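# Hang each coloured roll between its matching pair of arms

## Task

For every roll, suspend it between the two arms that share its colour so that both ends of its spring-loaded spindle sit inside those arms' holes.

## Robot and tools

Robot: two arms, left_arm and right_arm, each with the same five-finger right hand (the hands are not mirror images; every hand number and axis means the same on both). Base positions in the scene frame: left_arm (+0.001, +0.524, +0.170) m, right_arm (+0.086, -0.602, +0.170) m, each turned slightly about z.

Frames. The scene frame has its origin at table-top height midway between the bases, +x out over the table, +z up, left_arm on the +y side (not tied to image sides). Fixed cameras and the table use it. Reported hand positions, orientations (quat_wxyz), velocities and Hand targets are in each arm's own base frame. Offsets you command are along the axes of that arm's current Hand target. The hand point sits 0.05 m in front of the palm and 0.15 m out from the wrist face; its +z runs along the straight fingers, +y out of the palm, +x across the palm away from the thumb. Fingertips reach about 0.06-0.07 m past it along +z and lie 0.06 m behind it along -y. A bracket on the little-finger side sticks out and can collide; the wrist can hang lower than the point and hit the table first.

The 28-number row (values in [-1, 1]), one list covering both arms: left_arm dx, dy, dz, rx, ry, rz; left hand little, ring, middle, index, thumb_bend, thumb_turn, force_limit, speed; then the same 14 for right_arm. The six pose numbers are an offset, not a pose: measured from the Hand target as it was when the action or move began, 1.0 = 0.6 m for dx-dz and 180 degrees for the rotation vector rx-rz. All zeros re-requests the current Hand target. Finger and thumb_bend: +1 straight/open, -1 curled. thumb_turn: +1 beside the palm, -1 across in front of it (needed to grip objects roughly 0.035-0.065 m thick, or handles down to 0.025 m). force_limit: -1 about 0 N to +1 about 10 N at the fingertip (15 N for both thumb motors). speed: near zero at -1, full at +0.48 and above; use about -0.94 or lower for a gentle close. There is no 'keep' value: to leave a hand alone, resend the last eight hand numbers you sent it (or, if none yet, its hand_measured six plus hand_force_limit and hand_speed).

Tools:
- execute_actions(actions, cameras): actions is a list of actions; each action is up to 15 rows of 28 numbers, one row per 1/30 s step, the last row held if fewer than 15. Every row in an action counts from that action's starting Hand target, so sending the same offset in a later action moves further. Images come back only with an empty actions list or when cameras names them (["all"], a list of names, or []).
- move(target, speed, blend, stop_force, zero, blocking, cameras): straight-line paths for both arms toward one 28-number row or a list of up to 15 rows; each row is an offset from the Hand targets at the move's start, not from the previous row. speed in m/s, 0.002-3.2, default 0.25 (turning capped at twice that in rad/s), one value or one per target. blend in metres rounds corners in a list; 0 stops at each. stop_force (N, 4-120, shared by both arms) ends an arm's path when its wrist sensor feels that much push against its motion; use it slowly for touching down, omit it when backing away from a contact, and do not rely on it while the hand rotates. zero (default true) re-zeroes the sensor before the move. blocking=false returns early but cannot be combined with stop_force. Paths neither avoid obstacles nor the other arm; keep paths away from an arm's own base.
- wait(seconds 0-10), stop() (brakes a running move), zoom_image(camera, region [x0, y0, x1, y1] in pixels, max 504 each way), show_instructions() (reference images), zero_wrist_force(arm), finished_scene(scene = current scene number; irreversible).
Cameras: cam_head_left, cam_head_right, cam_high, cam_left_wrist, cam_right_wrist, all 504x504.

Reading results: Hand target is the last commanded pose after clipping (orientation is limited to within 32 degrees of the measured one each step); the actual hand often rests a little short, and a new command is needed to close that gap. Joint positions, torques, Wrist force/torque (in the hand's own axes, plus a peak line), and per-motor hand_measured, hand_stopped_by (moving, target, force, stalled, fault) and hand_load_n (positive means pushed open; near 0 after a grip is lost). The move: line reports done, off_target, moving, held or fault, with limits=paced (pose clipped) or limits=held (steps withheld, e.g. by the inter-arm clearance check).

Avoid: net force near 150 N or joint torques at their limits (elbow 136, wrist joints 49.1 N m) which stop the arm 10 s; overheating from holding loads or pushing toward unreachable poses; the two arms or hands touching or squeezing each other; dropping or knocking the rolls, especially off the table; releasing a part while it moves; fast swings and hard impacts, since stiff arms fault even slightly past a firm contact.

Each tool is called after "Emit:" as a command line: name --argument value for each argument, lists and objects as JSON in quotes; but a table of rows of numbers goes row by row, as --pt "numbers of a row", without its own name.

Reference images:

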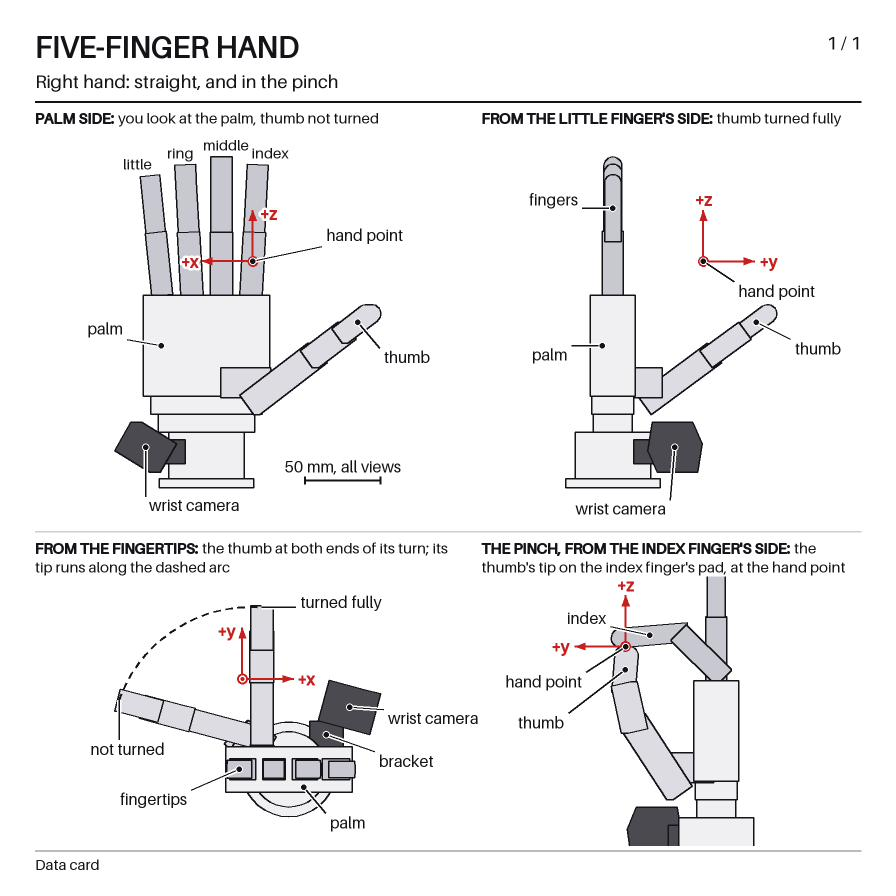

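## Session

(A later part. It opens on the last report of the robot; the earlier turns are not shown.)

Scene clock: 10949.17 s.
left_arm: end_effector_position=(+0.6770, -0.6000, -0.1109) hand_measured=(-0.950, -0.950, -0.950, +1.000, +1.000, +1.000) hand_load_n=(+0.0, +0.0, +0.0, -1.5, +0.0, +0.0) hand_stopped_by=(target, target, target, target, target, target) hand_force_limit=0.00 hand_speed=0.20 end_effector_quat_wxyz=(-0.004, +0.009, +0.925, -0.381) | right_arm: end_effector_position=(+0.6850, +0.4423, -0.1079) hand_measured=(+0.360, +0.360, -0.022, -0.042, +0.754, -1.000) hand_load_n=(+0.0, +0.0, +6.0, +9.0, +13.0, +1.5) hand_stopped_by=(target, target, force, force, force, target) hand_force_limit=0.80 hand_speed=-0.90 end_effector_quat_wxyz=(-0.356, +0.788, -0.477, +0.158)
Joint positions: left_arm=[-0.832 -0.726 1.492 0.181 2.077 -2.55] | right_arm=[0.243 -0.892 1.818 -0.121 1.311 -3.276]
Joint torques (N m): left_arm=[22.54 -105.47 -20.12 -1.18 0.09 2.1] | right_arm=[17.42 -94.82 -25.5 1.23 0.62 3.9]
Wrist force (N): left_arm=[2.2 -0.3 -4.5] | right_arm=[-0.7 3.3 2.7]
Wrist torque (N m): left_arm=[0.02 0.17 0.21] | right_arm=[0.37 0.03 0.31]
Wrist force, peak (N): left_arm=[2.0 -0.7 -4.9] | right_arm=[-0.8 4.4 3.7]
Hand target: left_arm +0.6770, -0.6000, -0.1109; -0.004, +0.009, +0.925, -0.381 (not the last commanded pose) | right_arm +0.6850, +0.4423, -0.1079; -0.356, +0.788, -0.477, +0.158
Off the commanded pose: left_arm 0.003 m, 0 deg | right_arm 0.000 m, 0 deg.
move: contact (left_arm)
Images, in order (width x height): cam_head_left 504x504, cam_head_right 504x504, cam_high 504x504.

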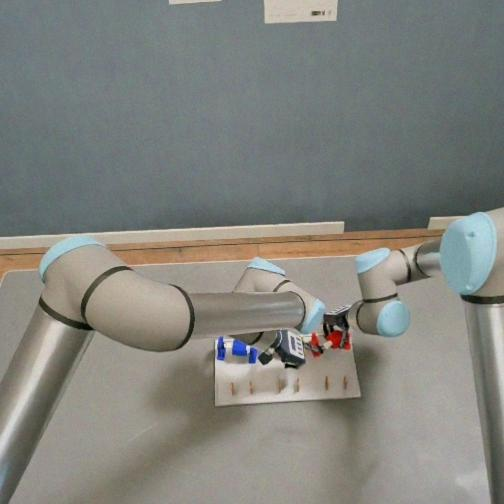

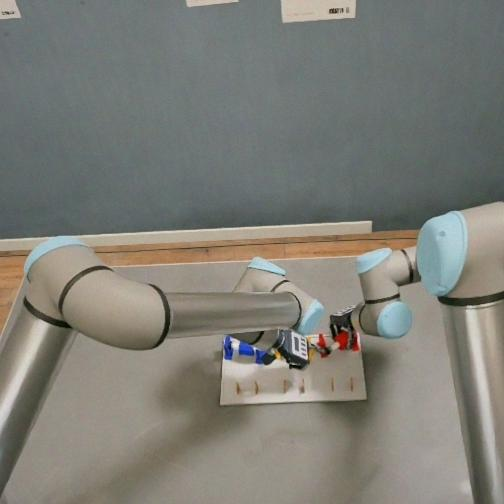

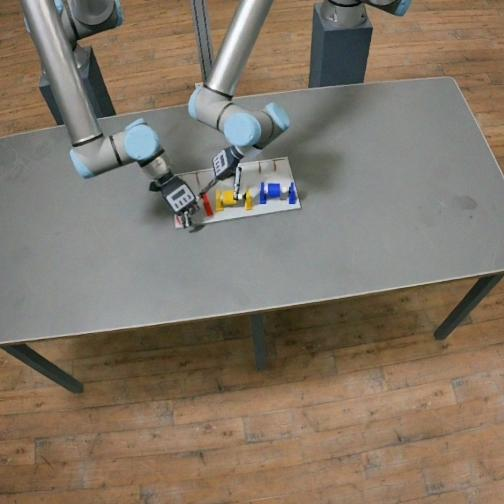

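Emit:
move --target '[-0.0034,-0.0041,0.004,0,0,0,-0.95,-0.95,-0.95,1,1,1,0,0.2,0,0,0,0,0,0,0.36,0.36,-0.3,-0.3,0,-1,0.8,-0.9]' --speed 0.008 --stop_force 14 --zero false --cameras '["cam_head_left","cam_right_wrist"]'

Emit:
zoom_image --camera "cam_head_left" --region '[305, 325, 341, 361]'

Emit:
zoom_image --camera "cam_right_wrist" --region '[304, 0, 504, 120]'

Scene clock: 10963.17 s.
left_arm: end_effector_position=(+0.6790, -0.6035, -0.1109) hand_measured=(-0.950, -0.950, -0.950, +1.000, +1.000, +1.000) hand_load_n=(+0.0, +0.0, +0.0, -2.5, +0.0, -0.5) hand_stopped_by=(target, target, target, target, target, target) hand_force_limit=0.00 hand_speed=0.20 end_effector_quat_wxyz=(-0.004, +0.009, +0.925, -0.381) | right_arm: end_effector_position=(+0.6850, +0.4423, -0.1079) hand_measured=(+0.360, +0.360, -0.022, -0.042, +0.754, -1.000) hand_load_n=(+0.0, +0.0, +6.0, +8.5, +13.0, +1.5) hand_stopped_by=(target, target, force, force, force, target) hand_force_limit=0.80 hand_speed=-0.90 end_effector_quat_wxyz=(-0.356, +0.788, -0.477, +0.158)
Joint positions: left_arm=[-0.833 -0.722 1.483 0.185 2.076 -2.552] | right_arm=[0.243 -0.892 1.818 -0.121 1.311 -3.276]
Joint torques (N m): left_arm=[-19.9 -93.62 -19.96 -1.08 -0.87 -0.76] | right_arm=[16.85 -94.6 -35.94 1.27 0.81 4.12]
Wrist force (N): left_arm=[2.3 0.2 -6.1] | right_arm=[-1.1 4.3 3.0]
Wrist torque (N m): left_arm=[0.02 0.16 0.20] | right_arm=[0.29 0.00 0.30]
Wrist force, peak (N): left_arm=[2.5 0.3 -6.4] | right_arm=[-1.4 4.9 3.2]
Hand target: left_arm +0.6790, -0.6035, -0.1109; -0.004, +0.009, +0.925, -0.381 | right_arm +0.6850, +0.4423, -0.1079; -0.356, +0.788, -0.477, +0.158
Off the commanded pose: left_arm 0.000 m, 0 deg | right_arm 0.000 m, 0 deg.
move: done
camera_calibration:
cam_right_wrist: T_world_to_cam=[[-0.503068, -0.481586, -0.717633, 0.482299], [-0.860847, 0.3528, 0.366707, 0.458586], [0.0765798, 0.802251, -0.592055, -0.360242], [0, 0, 0, 1]] pos_world=[0.664989, 0.359484, -0.0353361]
Images, in order (width x height): cam_head_left 504x504, cam_right_wrist 504x504.

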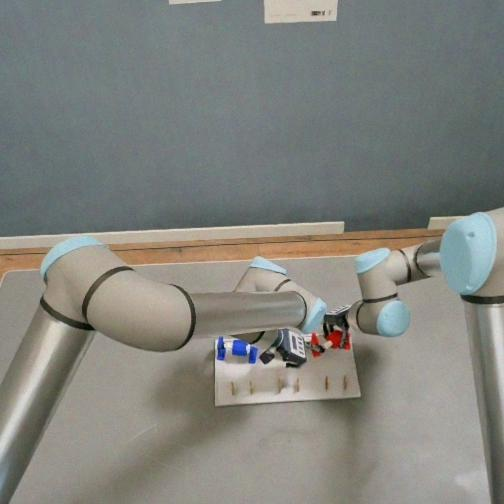

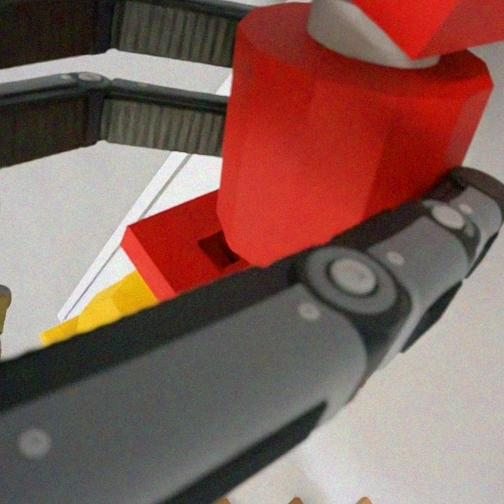

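Scaled by 14.000 from the camera's 504x504 image, which has a finer 720x720 frame.

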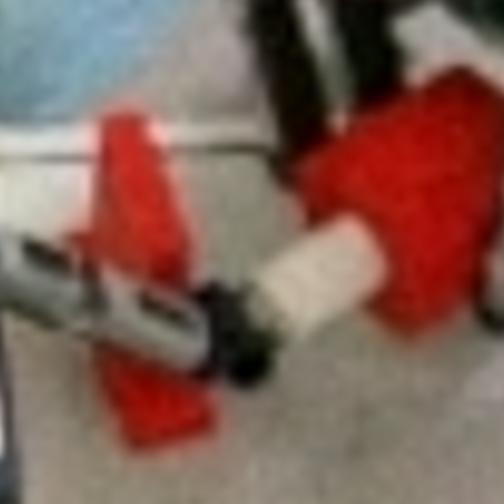

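Scaled by 2.520 from the camera's 504x504 image, which has a finer 720x720 frame.

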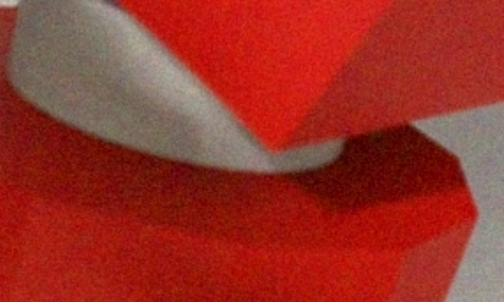

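Emit:
move --target '[-0.0064,-0.0077,0.0075,0,0,0,-0.95,-0.95,-0.95,1,1,1,0,0.2,0,0,0,0,0,0,0.36,0.36,-0.3,-0.3,0,-1,0.8,-0.9]' --speed 0.008 --stop_force 14 --zero false --cameras '["cam_head_left","cam_right_wrist","cam_high"]'

Emit:
zoom_image --camera "cam_head_left" --region '[305, 325, 341, 361]'

Emit:
zoom_image --camera "cam_right_wrist" --region '[304, 0, 504, 120]'

Emit:
zoom_image --camera "cam_high" --region '[185, 175, 225, 215]'

Scene clock: 10972.13 s.
left_arm: end_effector_position=(+0.6827, -0.6100, -0.1108) hand_measured=(-0.950, -0.950, -0.950, +1.000, +1.000, +1.000) hand_load_n=(+0.0, +0.0, +0.0, -3.5, +0.0, +0.0) hand_stopped_by=(target, target, target, target, target, target) hand_force_limit=0.00 hand_speed=0.20 end_effector_quat_wxyz=(-0.004, +0.009, +0.925, -0.381) | right_arm: end_effector_position=(+0.6850, +0.4423, -0.1079) hand_measured=(+0.360, +0.360, -0.022, -0.042, +0.754, -1.000) hand_load_n=(+0.0, +0.0, +6.5, +9.0, +13.0, +1.5) hand_stopped_by=(target, target, force, force, force, target) hand_force_limit=0.80 hand_speed=-0.90 end_effector_quat_wxyz=(-0.356, +0.788, -0.477, +0.158)
Joint positions: left_arm=[-0.835 -0.714 1.466 0.193 2.075 -2.553] | right_arm=[0.243 -0.892 1.818 -0.121 1.311 -3.276]
Joint torques (N m): left_arm=[-10.15 -97.84 -21.6 -1.46 -1.53 -0.4] | right_arm=[16.96 -93.1 -35.48 1.23 0.83 3.69]
Wrist force (N): left_arm=[4.1 0.5 -8.7] | right_arm=[0.4 6.8 5.3]
Wrist torque (N m): left_arm=[0.12 0.21 0.30] | right_arm=[0.41 -0.01 0.34]
Wrist force, peak (N): left_arm=[4.3 0.6 -9.3] | right_arm=[0.4 6.7 5.7]
Hand target: left_arm +0.6827, -0.6100, -0.1108; -0.004, +0.009, +0.925, -0.381 | right_arm +0.6850, +0.4423, -0.1079; -0.356, +0.788, -0.477, +0.158
Off the commanded pose: left_arm 0.000 m, 0 deg | right_arm 0.000 m, 0 deg.
move: done
camera_calibration:
cam_right_wrist: T_world_to_cam=[[-0.503068, -0.481586, -0.717633, 0.482299], [-0.860847, 0.3528, 0.366707, 0.458586], [0.0765798, 0.802251, -0.592055, -0.360242], [0, 0, 0, 1]] pos_world=[0.664989, 0.359484, -0.0353361]
Images, in order (width x height): cam_head_left 504x504, cam_high 504x504, cam_right_wrist 504x504.

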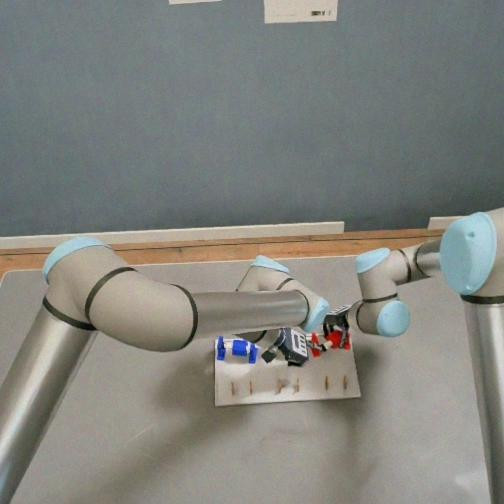

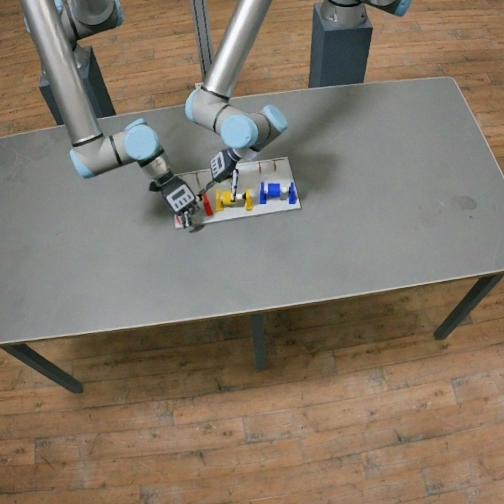

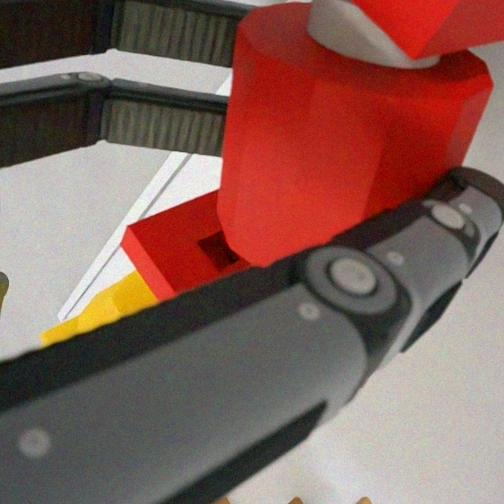

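Scaled by 14.000 from the camera's 504x504 image, which has a finer 720x720 frame.

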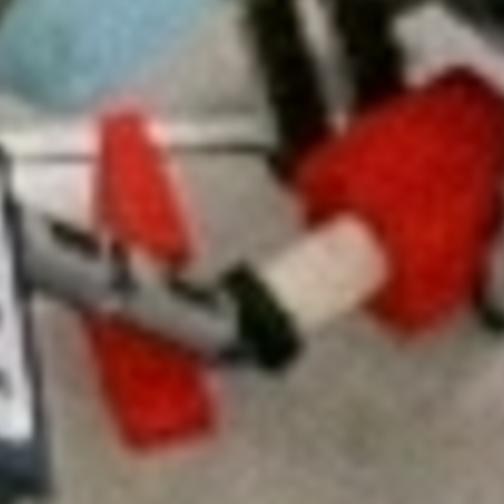

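Scaled by 2.520 from the camera's 504x504 image, which has a finer 720x720 frame.

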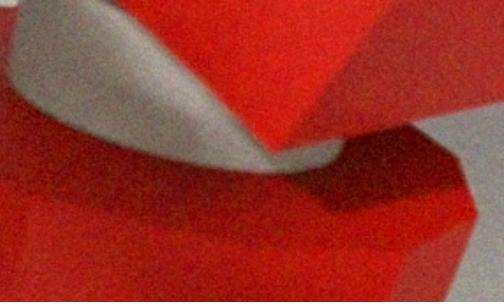

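Scaled by 12.600 from the camera's 504x504 image, which has a finer 720x720 frame.

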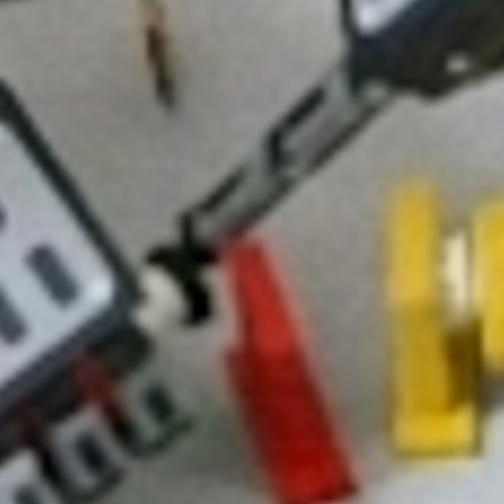

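Emit:
move --pt "-0.0065 -0.0075 -0.0102 0 0 0 -0.95 -0.95 -0.95 1 1 1 0 0.2 0.0013 -0.0075 -0.0023 0.0019 -0.0093 0.0299 0.36 0.36 -0.3 -0.3 0 -1 0.8 -0.9" --pt "-0.0116 -0.0149 -0.0182 0 0 0 -0.95 -0.95 -0.95 1 1 1 0 0.2 0.0032 -0.0135 -0.0048 0.0044 -0.019 0.0555 0.36 0.36 -0.3 -0.3 0 -1 0.8 -0.9" --speed 0.02 --blend 0.002 --cameras '["cam_head_left","cam_right_wrist","cam_high"]'

Emit:
zoom_image --camera "cam_head_left" --region '[305, 325, 341, 361]'

Emit:
zoom_image --camera "cam_right_wrist" --region '[304, 0, 504, 120]'

Emit:
zoom_image --camera "cam_high" --region '[185, 175, 225, 215]'

Scene clock: 11086.07 s.
left_arm: end_effector_position=(+0.6897, -0.6088, -0.0968) hand_measured=(-0.950, -0.950, -0.950, +1.000, +1.000, +1.000) hand_load_n=(+0.0, +0.0, +0.0, -4.0, +0.0, +0.0) hand_stopped_by=(target, target, target, target, target, target) hand_force_limit=0.00 hand_speed=0.20 end_effector_quat_wxyz=(-0.004, +0.009, +0.925, -0.381) | right_arm: end_effector_position=(+0.6894, +0.4418, -0.1003) hand_measured=(+0.360, +0.360, -0.022, -0.042, +0.754, -1.000) hand_load_n=(+0.0, +0.0, +10.0, +7.0, +13.5, -4.5) hand_stopped_by=(target, target, force, force, force, target) hand_force_limit=0.80 hand_speed=-0.90 end_effector_quat_wxyz=(-0.388, +0.745, -0.532, +0.106)
Joint positions: left_arm=[-0.828 -0.722 1.451 0.22 2.08 -2.546] | right_arm=[0.201 -0.889 1.823 -0.13 1.221 -3.129]
Joint torques (N m): left_arm=[24.53 -105.18 -39.37 0.6 0.17 2.42] | right_arm=[-4.73 -82.28 -20.4 0.88 -0.29 -1.98]
Wrist force (N): left_arm=[8.7 1.1 -6.5] | right_arm=[4.8 6.1 4.8]
Wrist torque (N m): left_arm=[0.01 0.50 0.41] | right_arm=[0.41 -0.15 -0.02]
Wrist force, peak (N): left_arm=[8.9 1.0 -6.4] | right_arm=[5.4 5.7 5.6]
Hand target: left_arm +0.6897, -0.6088, -0.0968; -0.004, +0.009, +0.925, -0.381 | right_arm +0.6894, +0.4418, -0.1003; -0.388, +0.745, -0.532, +0.106
Off the commanded pose: left_arm 0.000 m, 0 deg | right_arm 0.000 m, 0 deg.
move: done
camera_calibration:
cam_right_wrist: T_world_to_cam=[[-0.59208, -0.329725, -0.735339, 0.482243], [-0.799309, 0.356557, 0.483707, 0.427442], [0.1027, 0.874156, -0.474662, -0.393679], [0, 0, 0, 1]] pos_world=[0.667615, 0.350737, -0.0390091]
Images, in order (width x height): cam_head_left 504x504, cam_high 504x504, cam_right_wrist 504x504.

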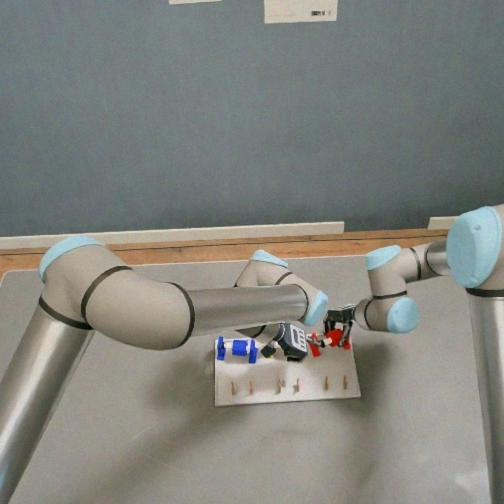

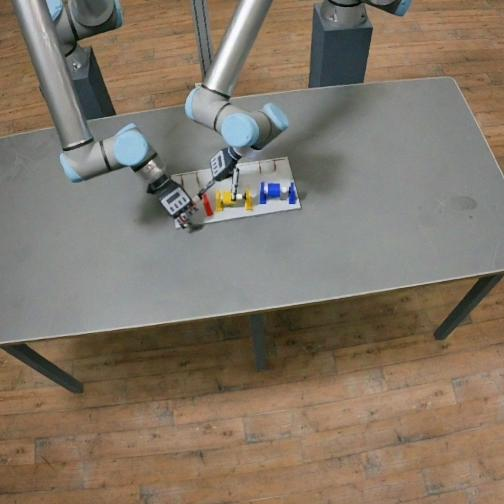

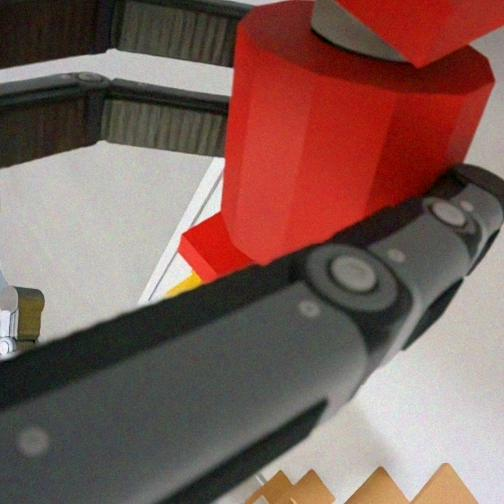

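Scaled by 14.000 from the camera's 504x504 image, which has a finer 720x720 frame.

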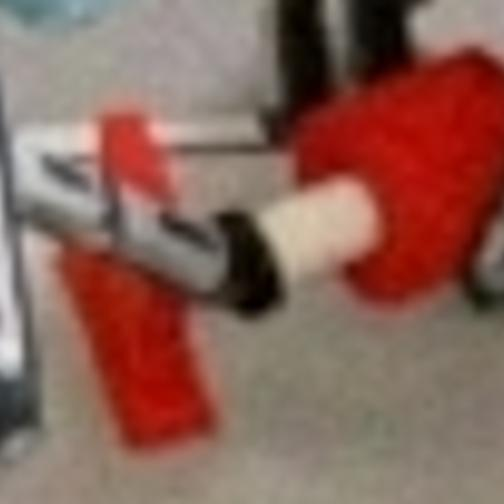

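Scaled by 2.520 from the camera's 504x504 image, which has a finer 720x720 frame.

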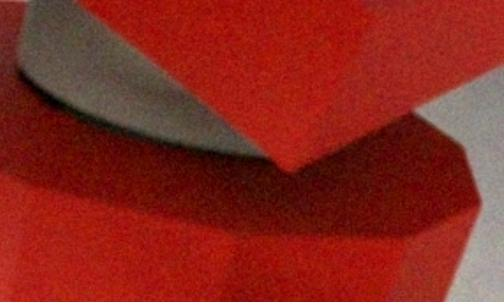

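Scaled by 12.600 from the camera's 504x504 image, which has a finer 720x720 frame.

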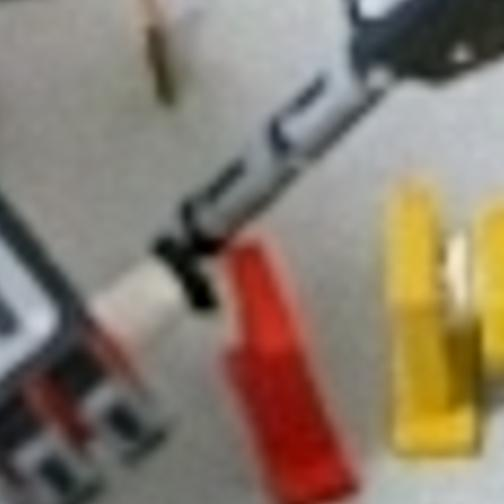

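Emit:
move --pt "-0.00665 -0.00648 -0.00742 0 0 0 -0.95 -0.95 -0.95 1 1 1 0 0.2 0.00131 -0.00637 -0.00187 0.00354 -0.00593 0.02527 0.36 0.36 -0.3 -0.3 0 -1 0.8 -0.9" --speed 0.02 --cameras '["cam_high","cam_head_left","cam_right_wrist"]'

Scene clock: 11127.10 s.
left_arm: end_effector_position=(+0.6937, -0.6085, -0.0908) hand_measured=(-0.950, -0.950, -0.950, +1.000, +1.000, +1.000) hand_load_n=(+0.0, +0.0, +0.0, -2.0, +0.0, -0.5) hand_stopped_by=(target, target, target, target, target, target) hand_force_limit=0.00 hand_speed=0.20 end_effector_quat_wxyz=(-0.004, +0.009, +0.925, -0.381) | right_arm: end_effector_position=(+0.6918, +0.4411, -0.0971) hand_measured=(+0.360, +0.360, -0.022, -0.042, +0.754, -1.000) hand_load_n=(+0.0, +0.0, +10.5, +7.0, +13.5, -2.5) hand_stopped_by=(target, target, force, force, force, target) hand_force_limit=0.80 hand_speed=-0.90 end_effector_quat_wxyz=(-0.401, +0.722, -0.557, +0.087)
Joint positions: left_arm=[-0.824 -0.725 1.442 0.233 2.082 -2.543] | right_arm=[0.185 -0.889 1.829 -0.146 1.192 -3.057]
Joint torques (N m): left_arm=[17.71 -101.05 -34.39 2.13 1.4 2.18] | right_arm=[-6.76 -81.31 -20.84 1.95 -0.67 -2.12]
Wrist force (N): left_arm=[3.6 -1.3 -8.1] | right_arm=[4.3 5.7 6.5]
Wrist torque (N m): left_arm=[0.08 0.10 0.13] | right_arm=[0.42 -0.17 0.00]
Wrist force, peak (N): left_arm=[13.9 1.1 -6.1] | right_arm=[4.3 5.7 6.7]
Hand target: left_arm +0.6937, -0.6085, -0.0909; -0.004, +0.009, +0.925, -0.381 | right_arm +0.6918, +0.4411, -0.0971; -0.401, +0.722, -0.557, +0.087
Off the commanded pose: left_arm 0.000 m, 0 deg | right_arm 0.000 m, 0 deg.
move: done
camera_calibration:
cam_right_wrist: T_world_to_cam=[[-0.626755, -0.256664, -0.735732, 0.477518], [-0.768622, 0.35881, 0.5296, 0.410337], [0.128059, 0.897429, -0.422164, -0.414467], [0, 0, 0, 1]] pos_world=[0.667757, 0.347283, -0.0409621]
Images, in order (width x height): cam_head_left 504x504, cam_high 504x504, cam_right_wrist 504x504.

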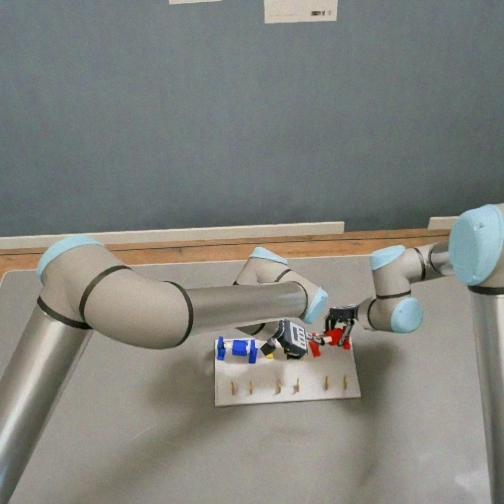

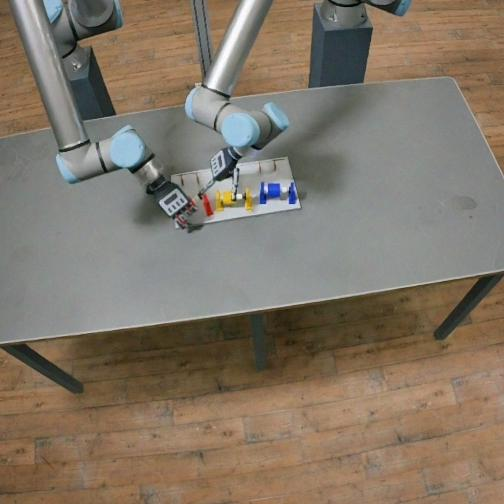

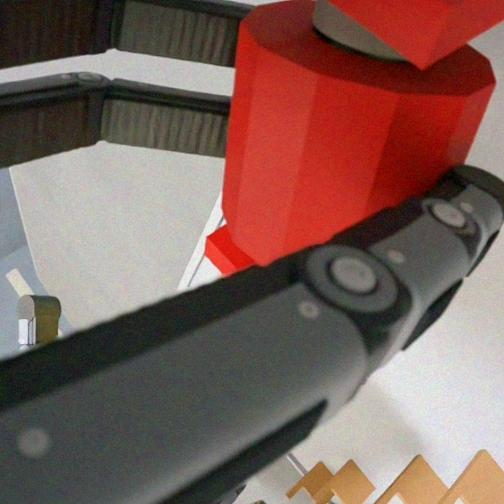

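Emit:
zoom_image --camera "cam_high" --region '[160, 170, 240, 240]'

Emit:
zoom_image --camera "cam_head_left" --region '[270, 300, 370, 380]'

Scaled by 6.300 from the camera's 504x504 image, which has a finer 720x720 frame.

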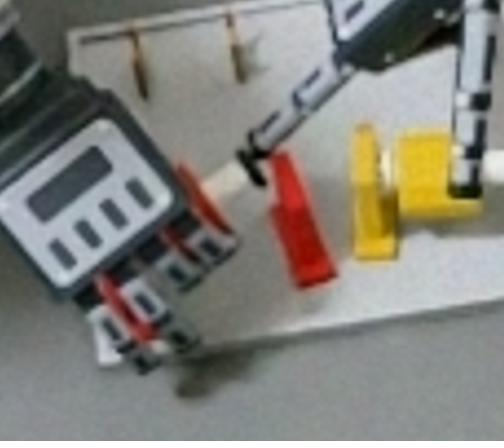

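Scaled by 5.040 from the camera's 504x504 image, which has a finer 720x720 frame.

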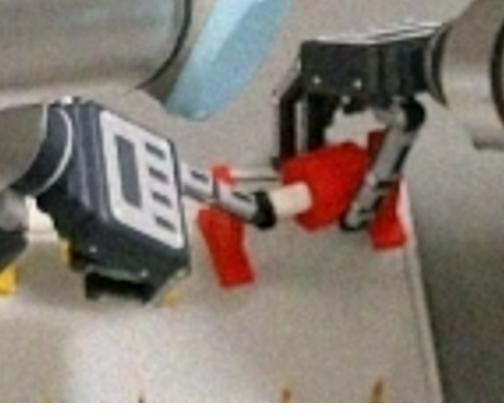

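Emit:
move --pt "-0.00777 0.00235 -0.0021 0 0 0 -0.95 -0.95 -0.95 1 1 1 0 0.2 0.00126 -0.00346 0.00291 0.00624 0.01314 0.01289 0.36 0.36 -0.3 -0.3 0 -1 0.8 -0.9" --pt "-0.01555 0.00541 -0.00302 0 0 0 -0.95 -0.95 -0.95 1 1 1 0 0.2 0.00274 -0.00646 0.00627 0.01249 0.02824 0.02381 0.36 0.36 -0.3 -0.3 0 -1 0.8 -0.9" --speed 0.02 --blend '[0.002, 0]' --cameras '["cam_high","cam_head_left","cam_right_wrist"]'

Emit:
zoom_image --camera "cam_high" --region '[160, 170, 240, 240]'

Emit:
zoom_image --camera "cam_head_left" --region '[270, 300, 370, 380]'

Scene clock: 11150.23 s.
left_arm: end_effector_position=(+0.7031, -0.6051, -0.0919) hand_measured=(-0.950, -0.950, -0.950, +1.000, +1.000, +1.000) hand_load_n=(+0.0, +0.0, +0.0, +0.5, +0.0, -0.5) hand_stopped_by=(target, target, target, target, target, target) hand_force_limit=0.00 hand_speed=0.20 end_effector_quat_wxyz=(-0.004, +0.009, +0.925, -0.381) | right_arm: end_effector_position=(+0.6974, +0.4418, -0.0975) hand_measured=(+0.360, +0.360, -0.022, -0.042, +0.754, -1.000) hand_load_n=(+0.0, +0.0, +7.0, +5.0, +15.5, -1.5) hand_stopped_by=(target, target, force, force, force, target) hand_force_limit=0.80 hand_speed=-0.90 end_effector_quat_wxyz=(-0.393, +0.688, -0.599, +0.114)
Joint positions: left_arm=[-0.812 -0.715 1.426 0.245 2.089 -2.532] | right_arm=[0.213 -0.901 1.846 -0.185 1.305 -2.953]
Joint torques (N m): left_arm=[17.11 -81.89 -31.42 3.95 0.93 1.65] | right_arm=[4.24 -93.81 -22.51 -0.17 -1.8 -2.15]
Wrist force (N): left_arm=[2.3 -4.2 -2.0] | right_arm=[2.5 5.0 -1.5]
Wrist torque (N m): left_arm=[-0.12 0.07 0.05] | right_arm=[0.29 -0.07 0.01]
Wrist force, peak (N): left_arm=[3.7 -0.9 -8.6] | right_arm=[4.8 5.6 6.7]
Hand target: left_arm +0.7031, -0.6051, -0.0919; -0.004, +0.009, +0.925, -0.381 | right_arm +0.6974, +0.4417, -0.0975; -0.393, +0.688, -0.599, +0.114
Off the commanded pose: left_arm 0.000 m, 0 deg | right_arm 0.000 m, 0 deg.
move: done
camera_calibration:
cam_right_wrist: T_world_to_cam=[[-0.651238, -0.184536, -0.736095, 0.46604], [-0.720668, 0.454284, 0.523702, 0.338433], [0.237754, 0.871535, -0.428836, -0.481692], [0, 0, 0, 1]] pos_world=[0.661925, 0.352068, -0.0407552]
Images, in order (width x height): cam_head_left 504x504, cam_high 504x504, cam_right_wrist 504x504.

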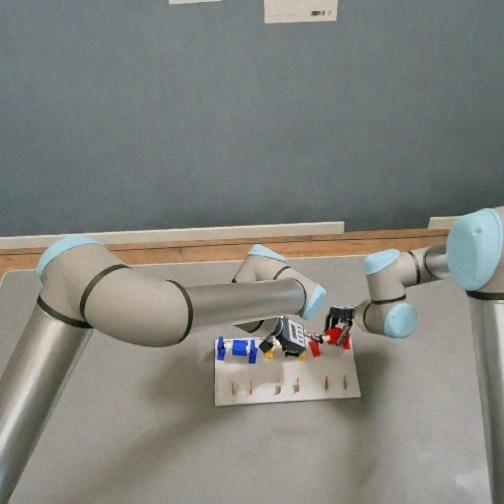

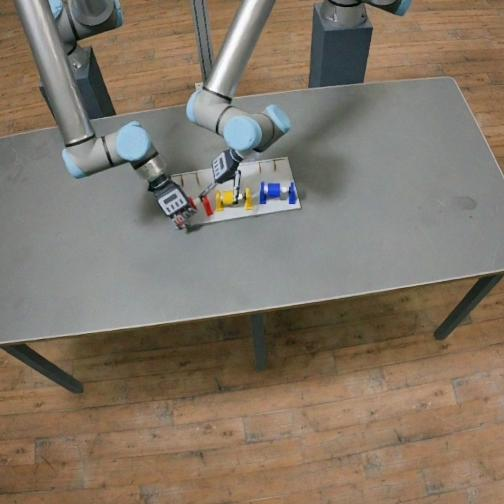

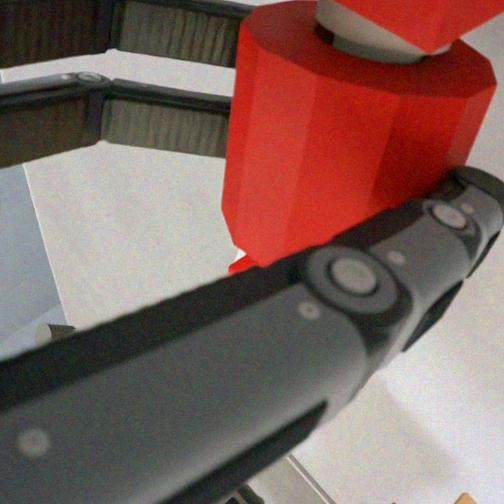

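Scaled by 6.300 from the camera's 504x504 image, which has a finer 720x720 frame.

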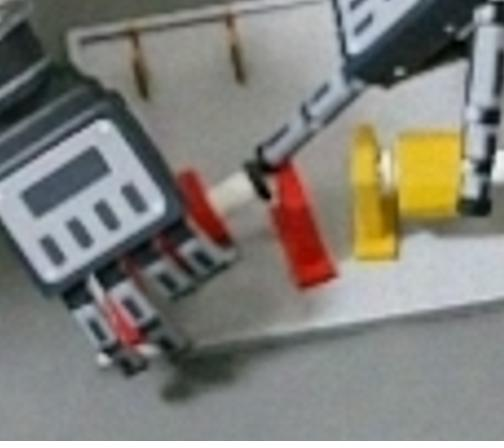

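Scaled by 5.040 from the camera's 504x504 image, which has a finer 720x720 frame.

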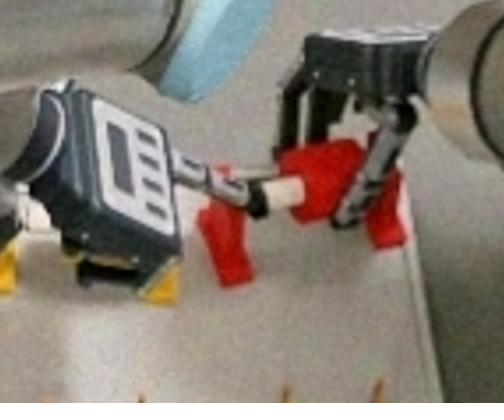

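Emit:
zoom_image --camera "cam_high" --region '[184, 186, 218, 220]'

Emit:
zoom_image --camera "cam_head_left" --region '[305, 318, 355, 354]'

Scaled by 14.824 from the camera's 504x504 image, which has a finer 720x720 frame.

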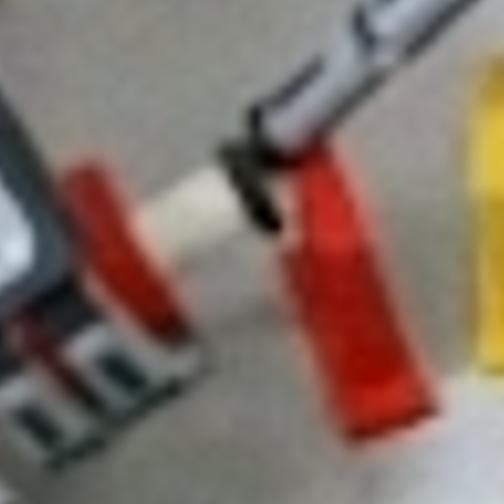

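Scaled by 10.080 from the camera's 504x504 image, which has a finer 720x720 frame.

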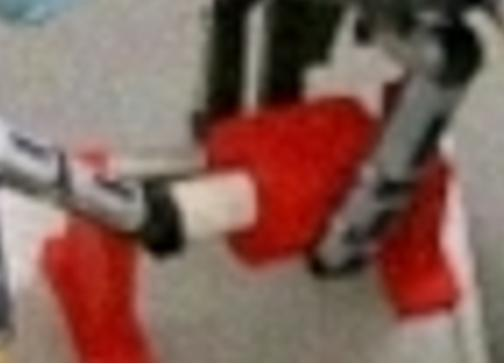

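Emit:
move --pt "-0.00761 0.00306 -0.00115 0 0 0 -0.95 -0.95 -0.95 1 1 1 0 0.2 0.00136 -0.00285 0.00327 0.00611 0.01512 0.01094 0.36 0.36 -0.3 -0.3 0 -1 0.8 -0.9" --pt "-0.01723 0.00508 -0.00245 0 0 0 -0.95 -0.95 -0.95 1 1 1 0 0.2 0.00303 -0.00667 0.00687 0.01308 0.03095 0.02491 0.36 0.36 -0.3 -0.3 0 -1 0.8 -0.9" --speed 0.02 --blend '[0.002, 0]' --cameras '["cam_high","cam_head_left","cam_right_wrist"]'

Emit:
zoom_image --camera "cam_high" --region '[184, 186, 218, 220]'

Emit:
zoom_image --camera "cam_head_left" --region '[305, 318, 355, 354]'

Scene clock: 11195.43 s.
left_arm: end_effector_position=(+0.7135, -0.6021, -0.0930) hand_measured=(-0.950, -0.950, -0.950, +1.000, +1.000, +1.000) hand_load_n=(+0.0, +0.0, +0.0, +1.0, +0.0, +0.0) hand_stopped_by=(target, target, target, target, target, target) hand_force_limit=0.00 hand_speed=0.20 end_effector_quat_wxyz=(-0.004, +0.009, +0.925, -0.381) | right_arm: end_effector_position=(+0.7034, +0.4417, -0.0981) hand_measured=(+0.360, +0.360, -0.022, -0.042, +0.754, -1.000) hand_load_n=(+0.0, +0.0, +6.5, +2.5, +17.0, -4.5) hand_stopped_by=(target, target, force, force, force, target) hand_force_limit=0.80 hand_speed=-0.90 end_effector_quat_wxyz=(-0.382, +0.650, -0.641, +0.145)
Joint positions: left_arm=[-0.8 -0.704 1.407 0.258 2.095 -2.521] | right_arm=[0.246 -0.908 1.852 -0.207 1.434 -2.849]
Joint torques (N m): left_arm=[21.3 -79.3 -29 4.01 -0.49 1.79] | right_arm=[3.85 -98.6 -23.87 -2.17 -1.56 -1.89]
Wrist force (N): left_arm=[4.5 -8.0 -3.6] | right_arm=[3.8 7.2 -3.3]
Wrist torque (N m): left_arm=[0.32 0.22 0.19] | right_arm=[0.24 -0.12 -0.06]
Wrist force, peak (N): left_arm=[4.6 -8.2 -3.2] | right_arm=[4.8 7.5 -2.8]
Hand target: left_arm +0.7135, -0.6021, -0.0930; -0.004, +0.009, +0.925, -0.381 | right_arm +0.7034, +0.4416, -0.0981; -0.382, +0.650, -0.641, +0.145
Off the commanded pose: left_arm 0.000 m, 0 deg | right_arm 0.000 m, 0 deg.
move: done
camera_calibration:
cam_right_wrist: T_world_to_cam=[[-0.667834, -0.10671, -0.736621, 0.446737], [-0.656592, 0.550569, 0.51552, 0.254688], [0.35055, 0.827942, -0.437753, -0.544196], [0, 0, 0, 1]] pos_world=[0.65634, 0.35801, -0.0404447]
Images, in order (width x height): cam_head_left 504x504, cam_high 504x504, cam_right_wrist 504x504.

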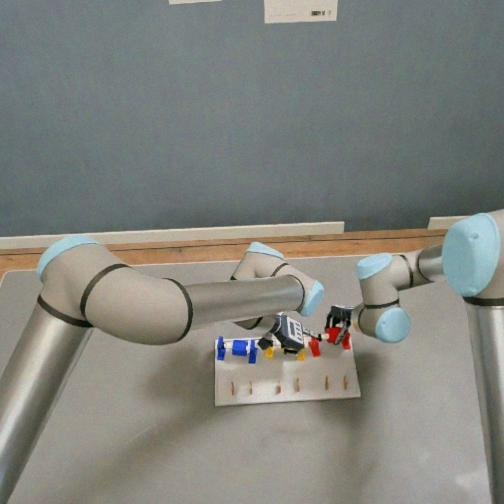

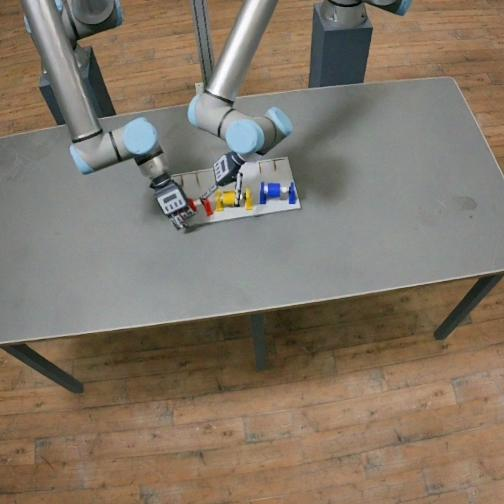

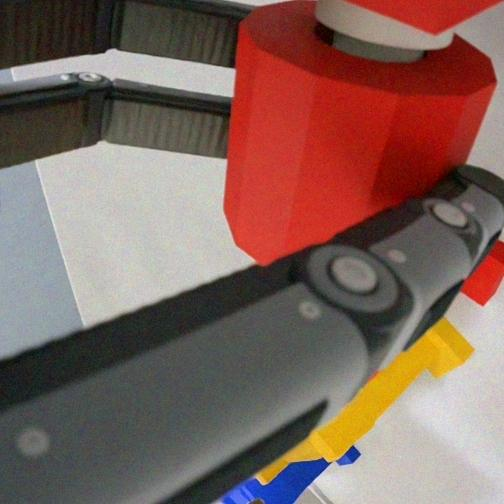

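Scaled by 14.824 from the camera's 504x504 image, which has a finer 720x720 frame.

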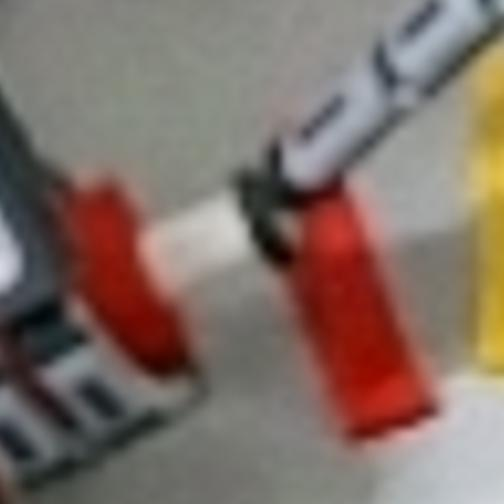

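Scaled by 10.080 from the camera's 504x504 image, which has a finer 720x720 frame.

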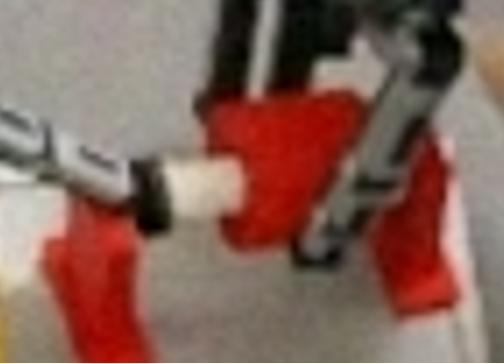

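Emit:
move --pt "0 0 -0.01 0 0 0 -0.95 -0.95 -0.95 1 1 1 0 0.2 0 0.00203 0.00192 0 0.00781 -0.00791 0.36 0.36 -0.3 -0.3 0 -1 0.8 -0.9" --pt "0 0 -0.09 0 0 0 -0.95 -0.95 -0.95 1 1 1 0 0.2 0 0.00203 0.00192 0 0.00781 -0.00791 0.36 0.36 -0.3 -0.3 0 -1 0.8 -0.9" --speed '[0.01, 0.06]' --blend '[0.002, 0]' --cameras '["cam_high","cam_head_left","cam_right_wrist","cam_head_right"]'

Emit:
zoom_image --camera "cam_high" --region '[184, 186, 218, 220]'

Emit:
zoom_image --camera "cam_head_left" --region '[305, 318, 355, 354]'

Scene clock: 11252.77 s.
left_arm: end_effector_position=(+0.7142, -0.5638, -0.0546) hand_measured=(-0.950, -0.950, -0.950, +1.000, +1.000, +1.000) hand_load_n=(+0.0, +0.0, +0.0, +0.0, +0.0, +0.0) hand_stopped_by=(target, target, target, target, target, target) hand_force_limit=0.00 hand_speed=0.20 end_effector_quat_wxyz=(-0.004, +0.009, +0.925, -0.381) | right_arm: end_effector_position=(+0.7033, +0.4422, -0.0997) hand_measured=(+0.360, +0.360, -0.022, -0.042, +0.754, -1.000) hand_load_n=(+0.0, +0.0, +8.0, +5.5, +14.5, +0.5) hand_stopped_by=(target, target, force, force, force, target) hand_force_limit=0.80 hand_speed=-0.90 end_effector_quat_wxyz=(-0.372, +0.656, -0.637, +0.157)
Joint positions: left_arm=[-0.765 -0.767 1.452 0.294 2.115 -2.487] | right_arm=[0.258 -0.906 1.845 -0.195 1.466 -2.866]
Joint torques (N m): left_arm=[-19.26 -75.35 -36.39 -0.04 -0.99 -3.11] | right_arm=[-11.58 -76.31 -22.99 0.58 -1.39 3.66]
Wrist force (N): left_arm=[0.5 -2.0 0.5] | right_arm=[0.0 0.4 -2.0]
Wrist torque (N m): left_arm=[-0.32 -0.03 -0.03] | right_arm=[0.29 0.01 0.28]
Wrist force, peak (N): left_arm=[4.8 -8.6 -3.5] | right_arm=[3.5 7.9 -3.6]
Hand target: left_arm +0.7142, -0.5641, -0.0547; -0.004, +0.009, +0.925, -0.381 | right_arm +0.7033, +0.4421, -0.0997; -0.372, +0.656, -0.637, +0.157
Off the commanded pose: left_arm 0.000 m, 0 deg | right_arm 0.000 m, 0 deg.
move: done
camera_calibration:
cam_right_wrist: T_world_to_cam=[[-0.66412, -0.132375, -0.735814, 0.454362], [-0.65921, 0.56797, 0.4928, 0.247023], [0.352686, 0.812334, -0.464463, -0.54259], [0, 0, 0, 1]] pos_world=[0.655955, 0.360609, -0.0394201]
Images, in order (width x height): cam_head_left 504x504, cam_head_right 504x504, cam_high 504x504, cam_right_wrist 504x504.

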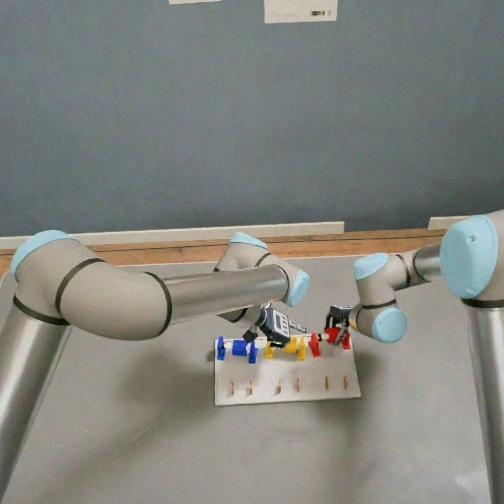

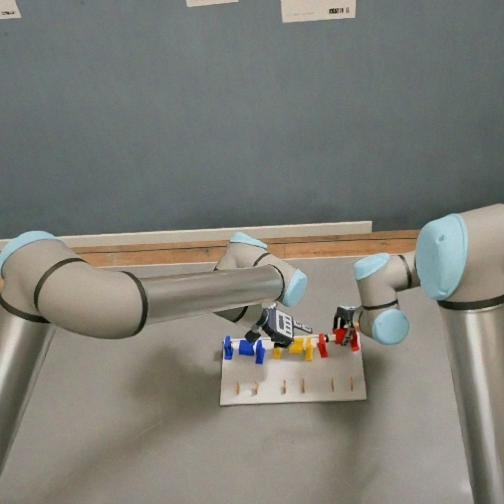

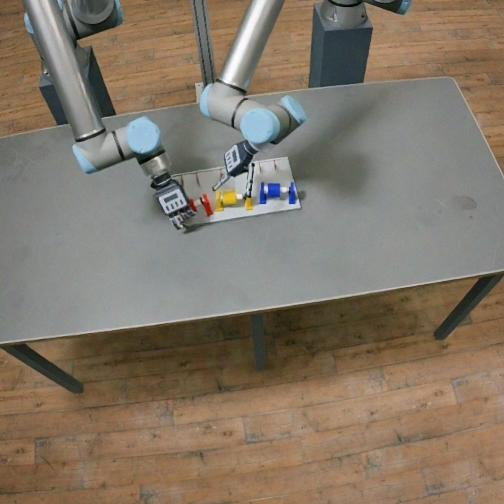

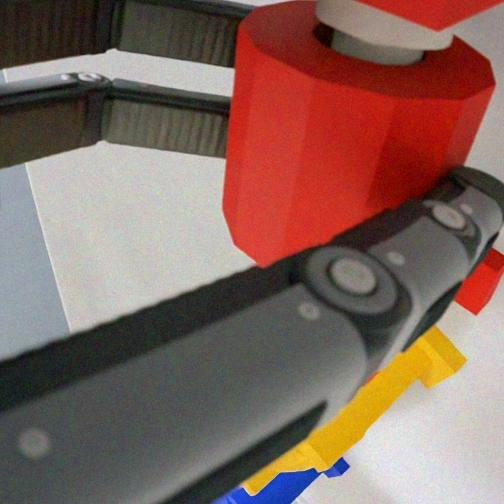

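Scaled by 14.824 from the camera's 504x504 image, which has a finer 720x720 frame.

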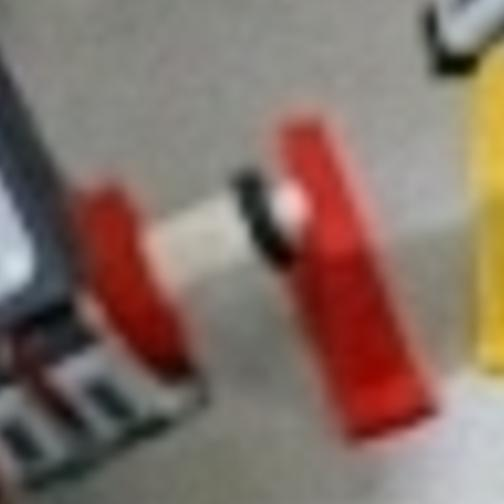

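Scaled by 10.080 from the camera's 504x504 image, which has a finer 720x720 frame.

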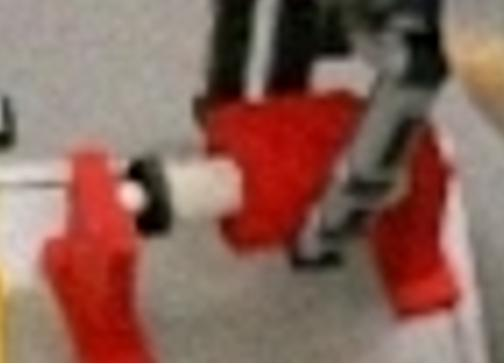

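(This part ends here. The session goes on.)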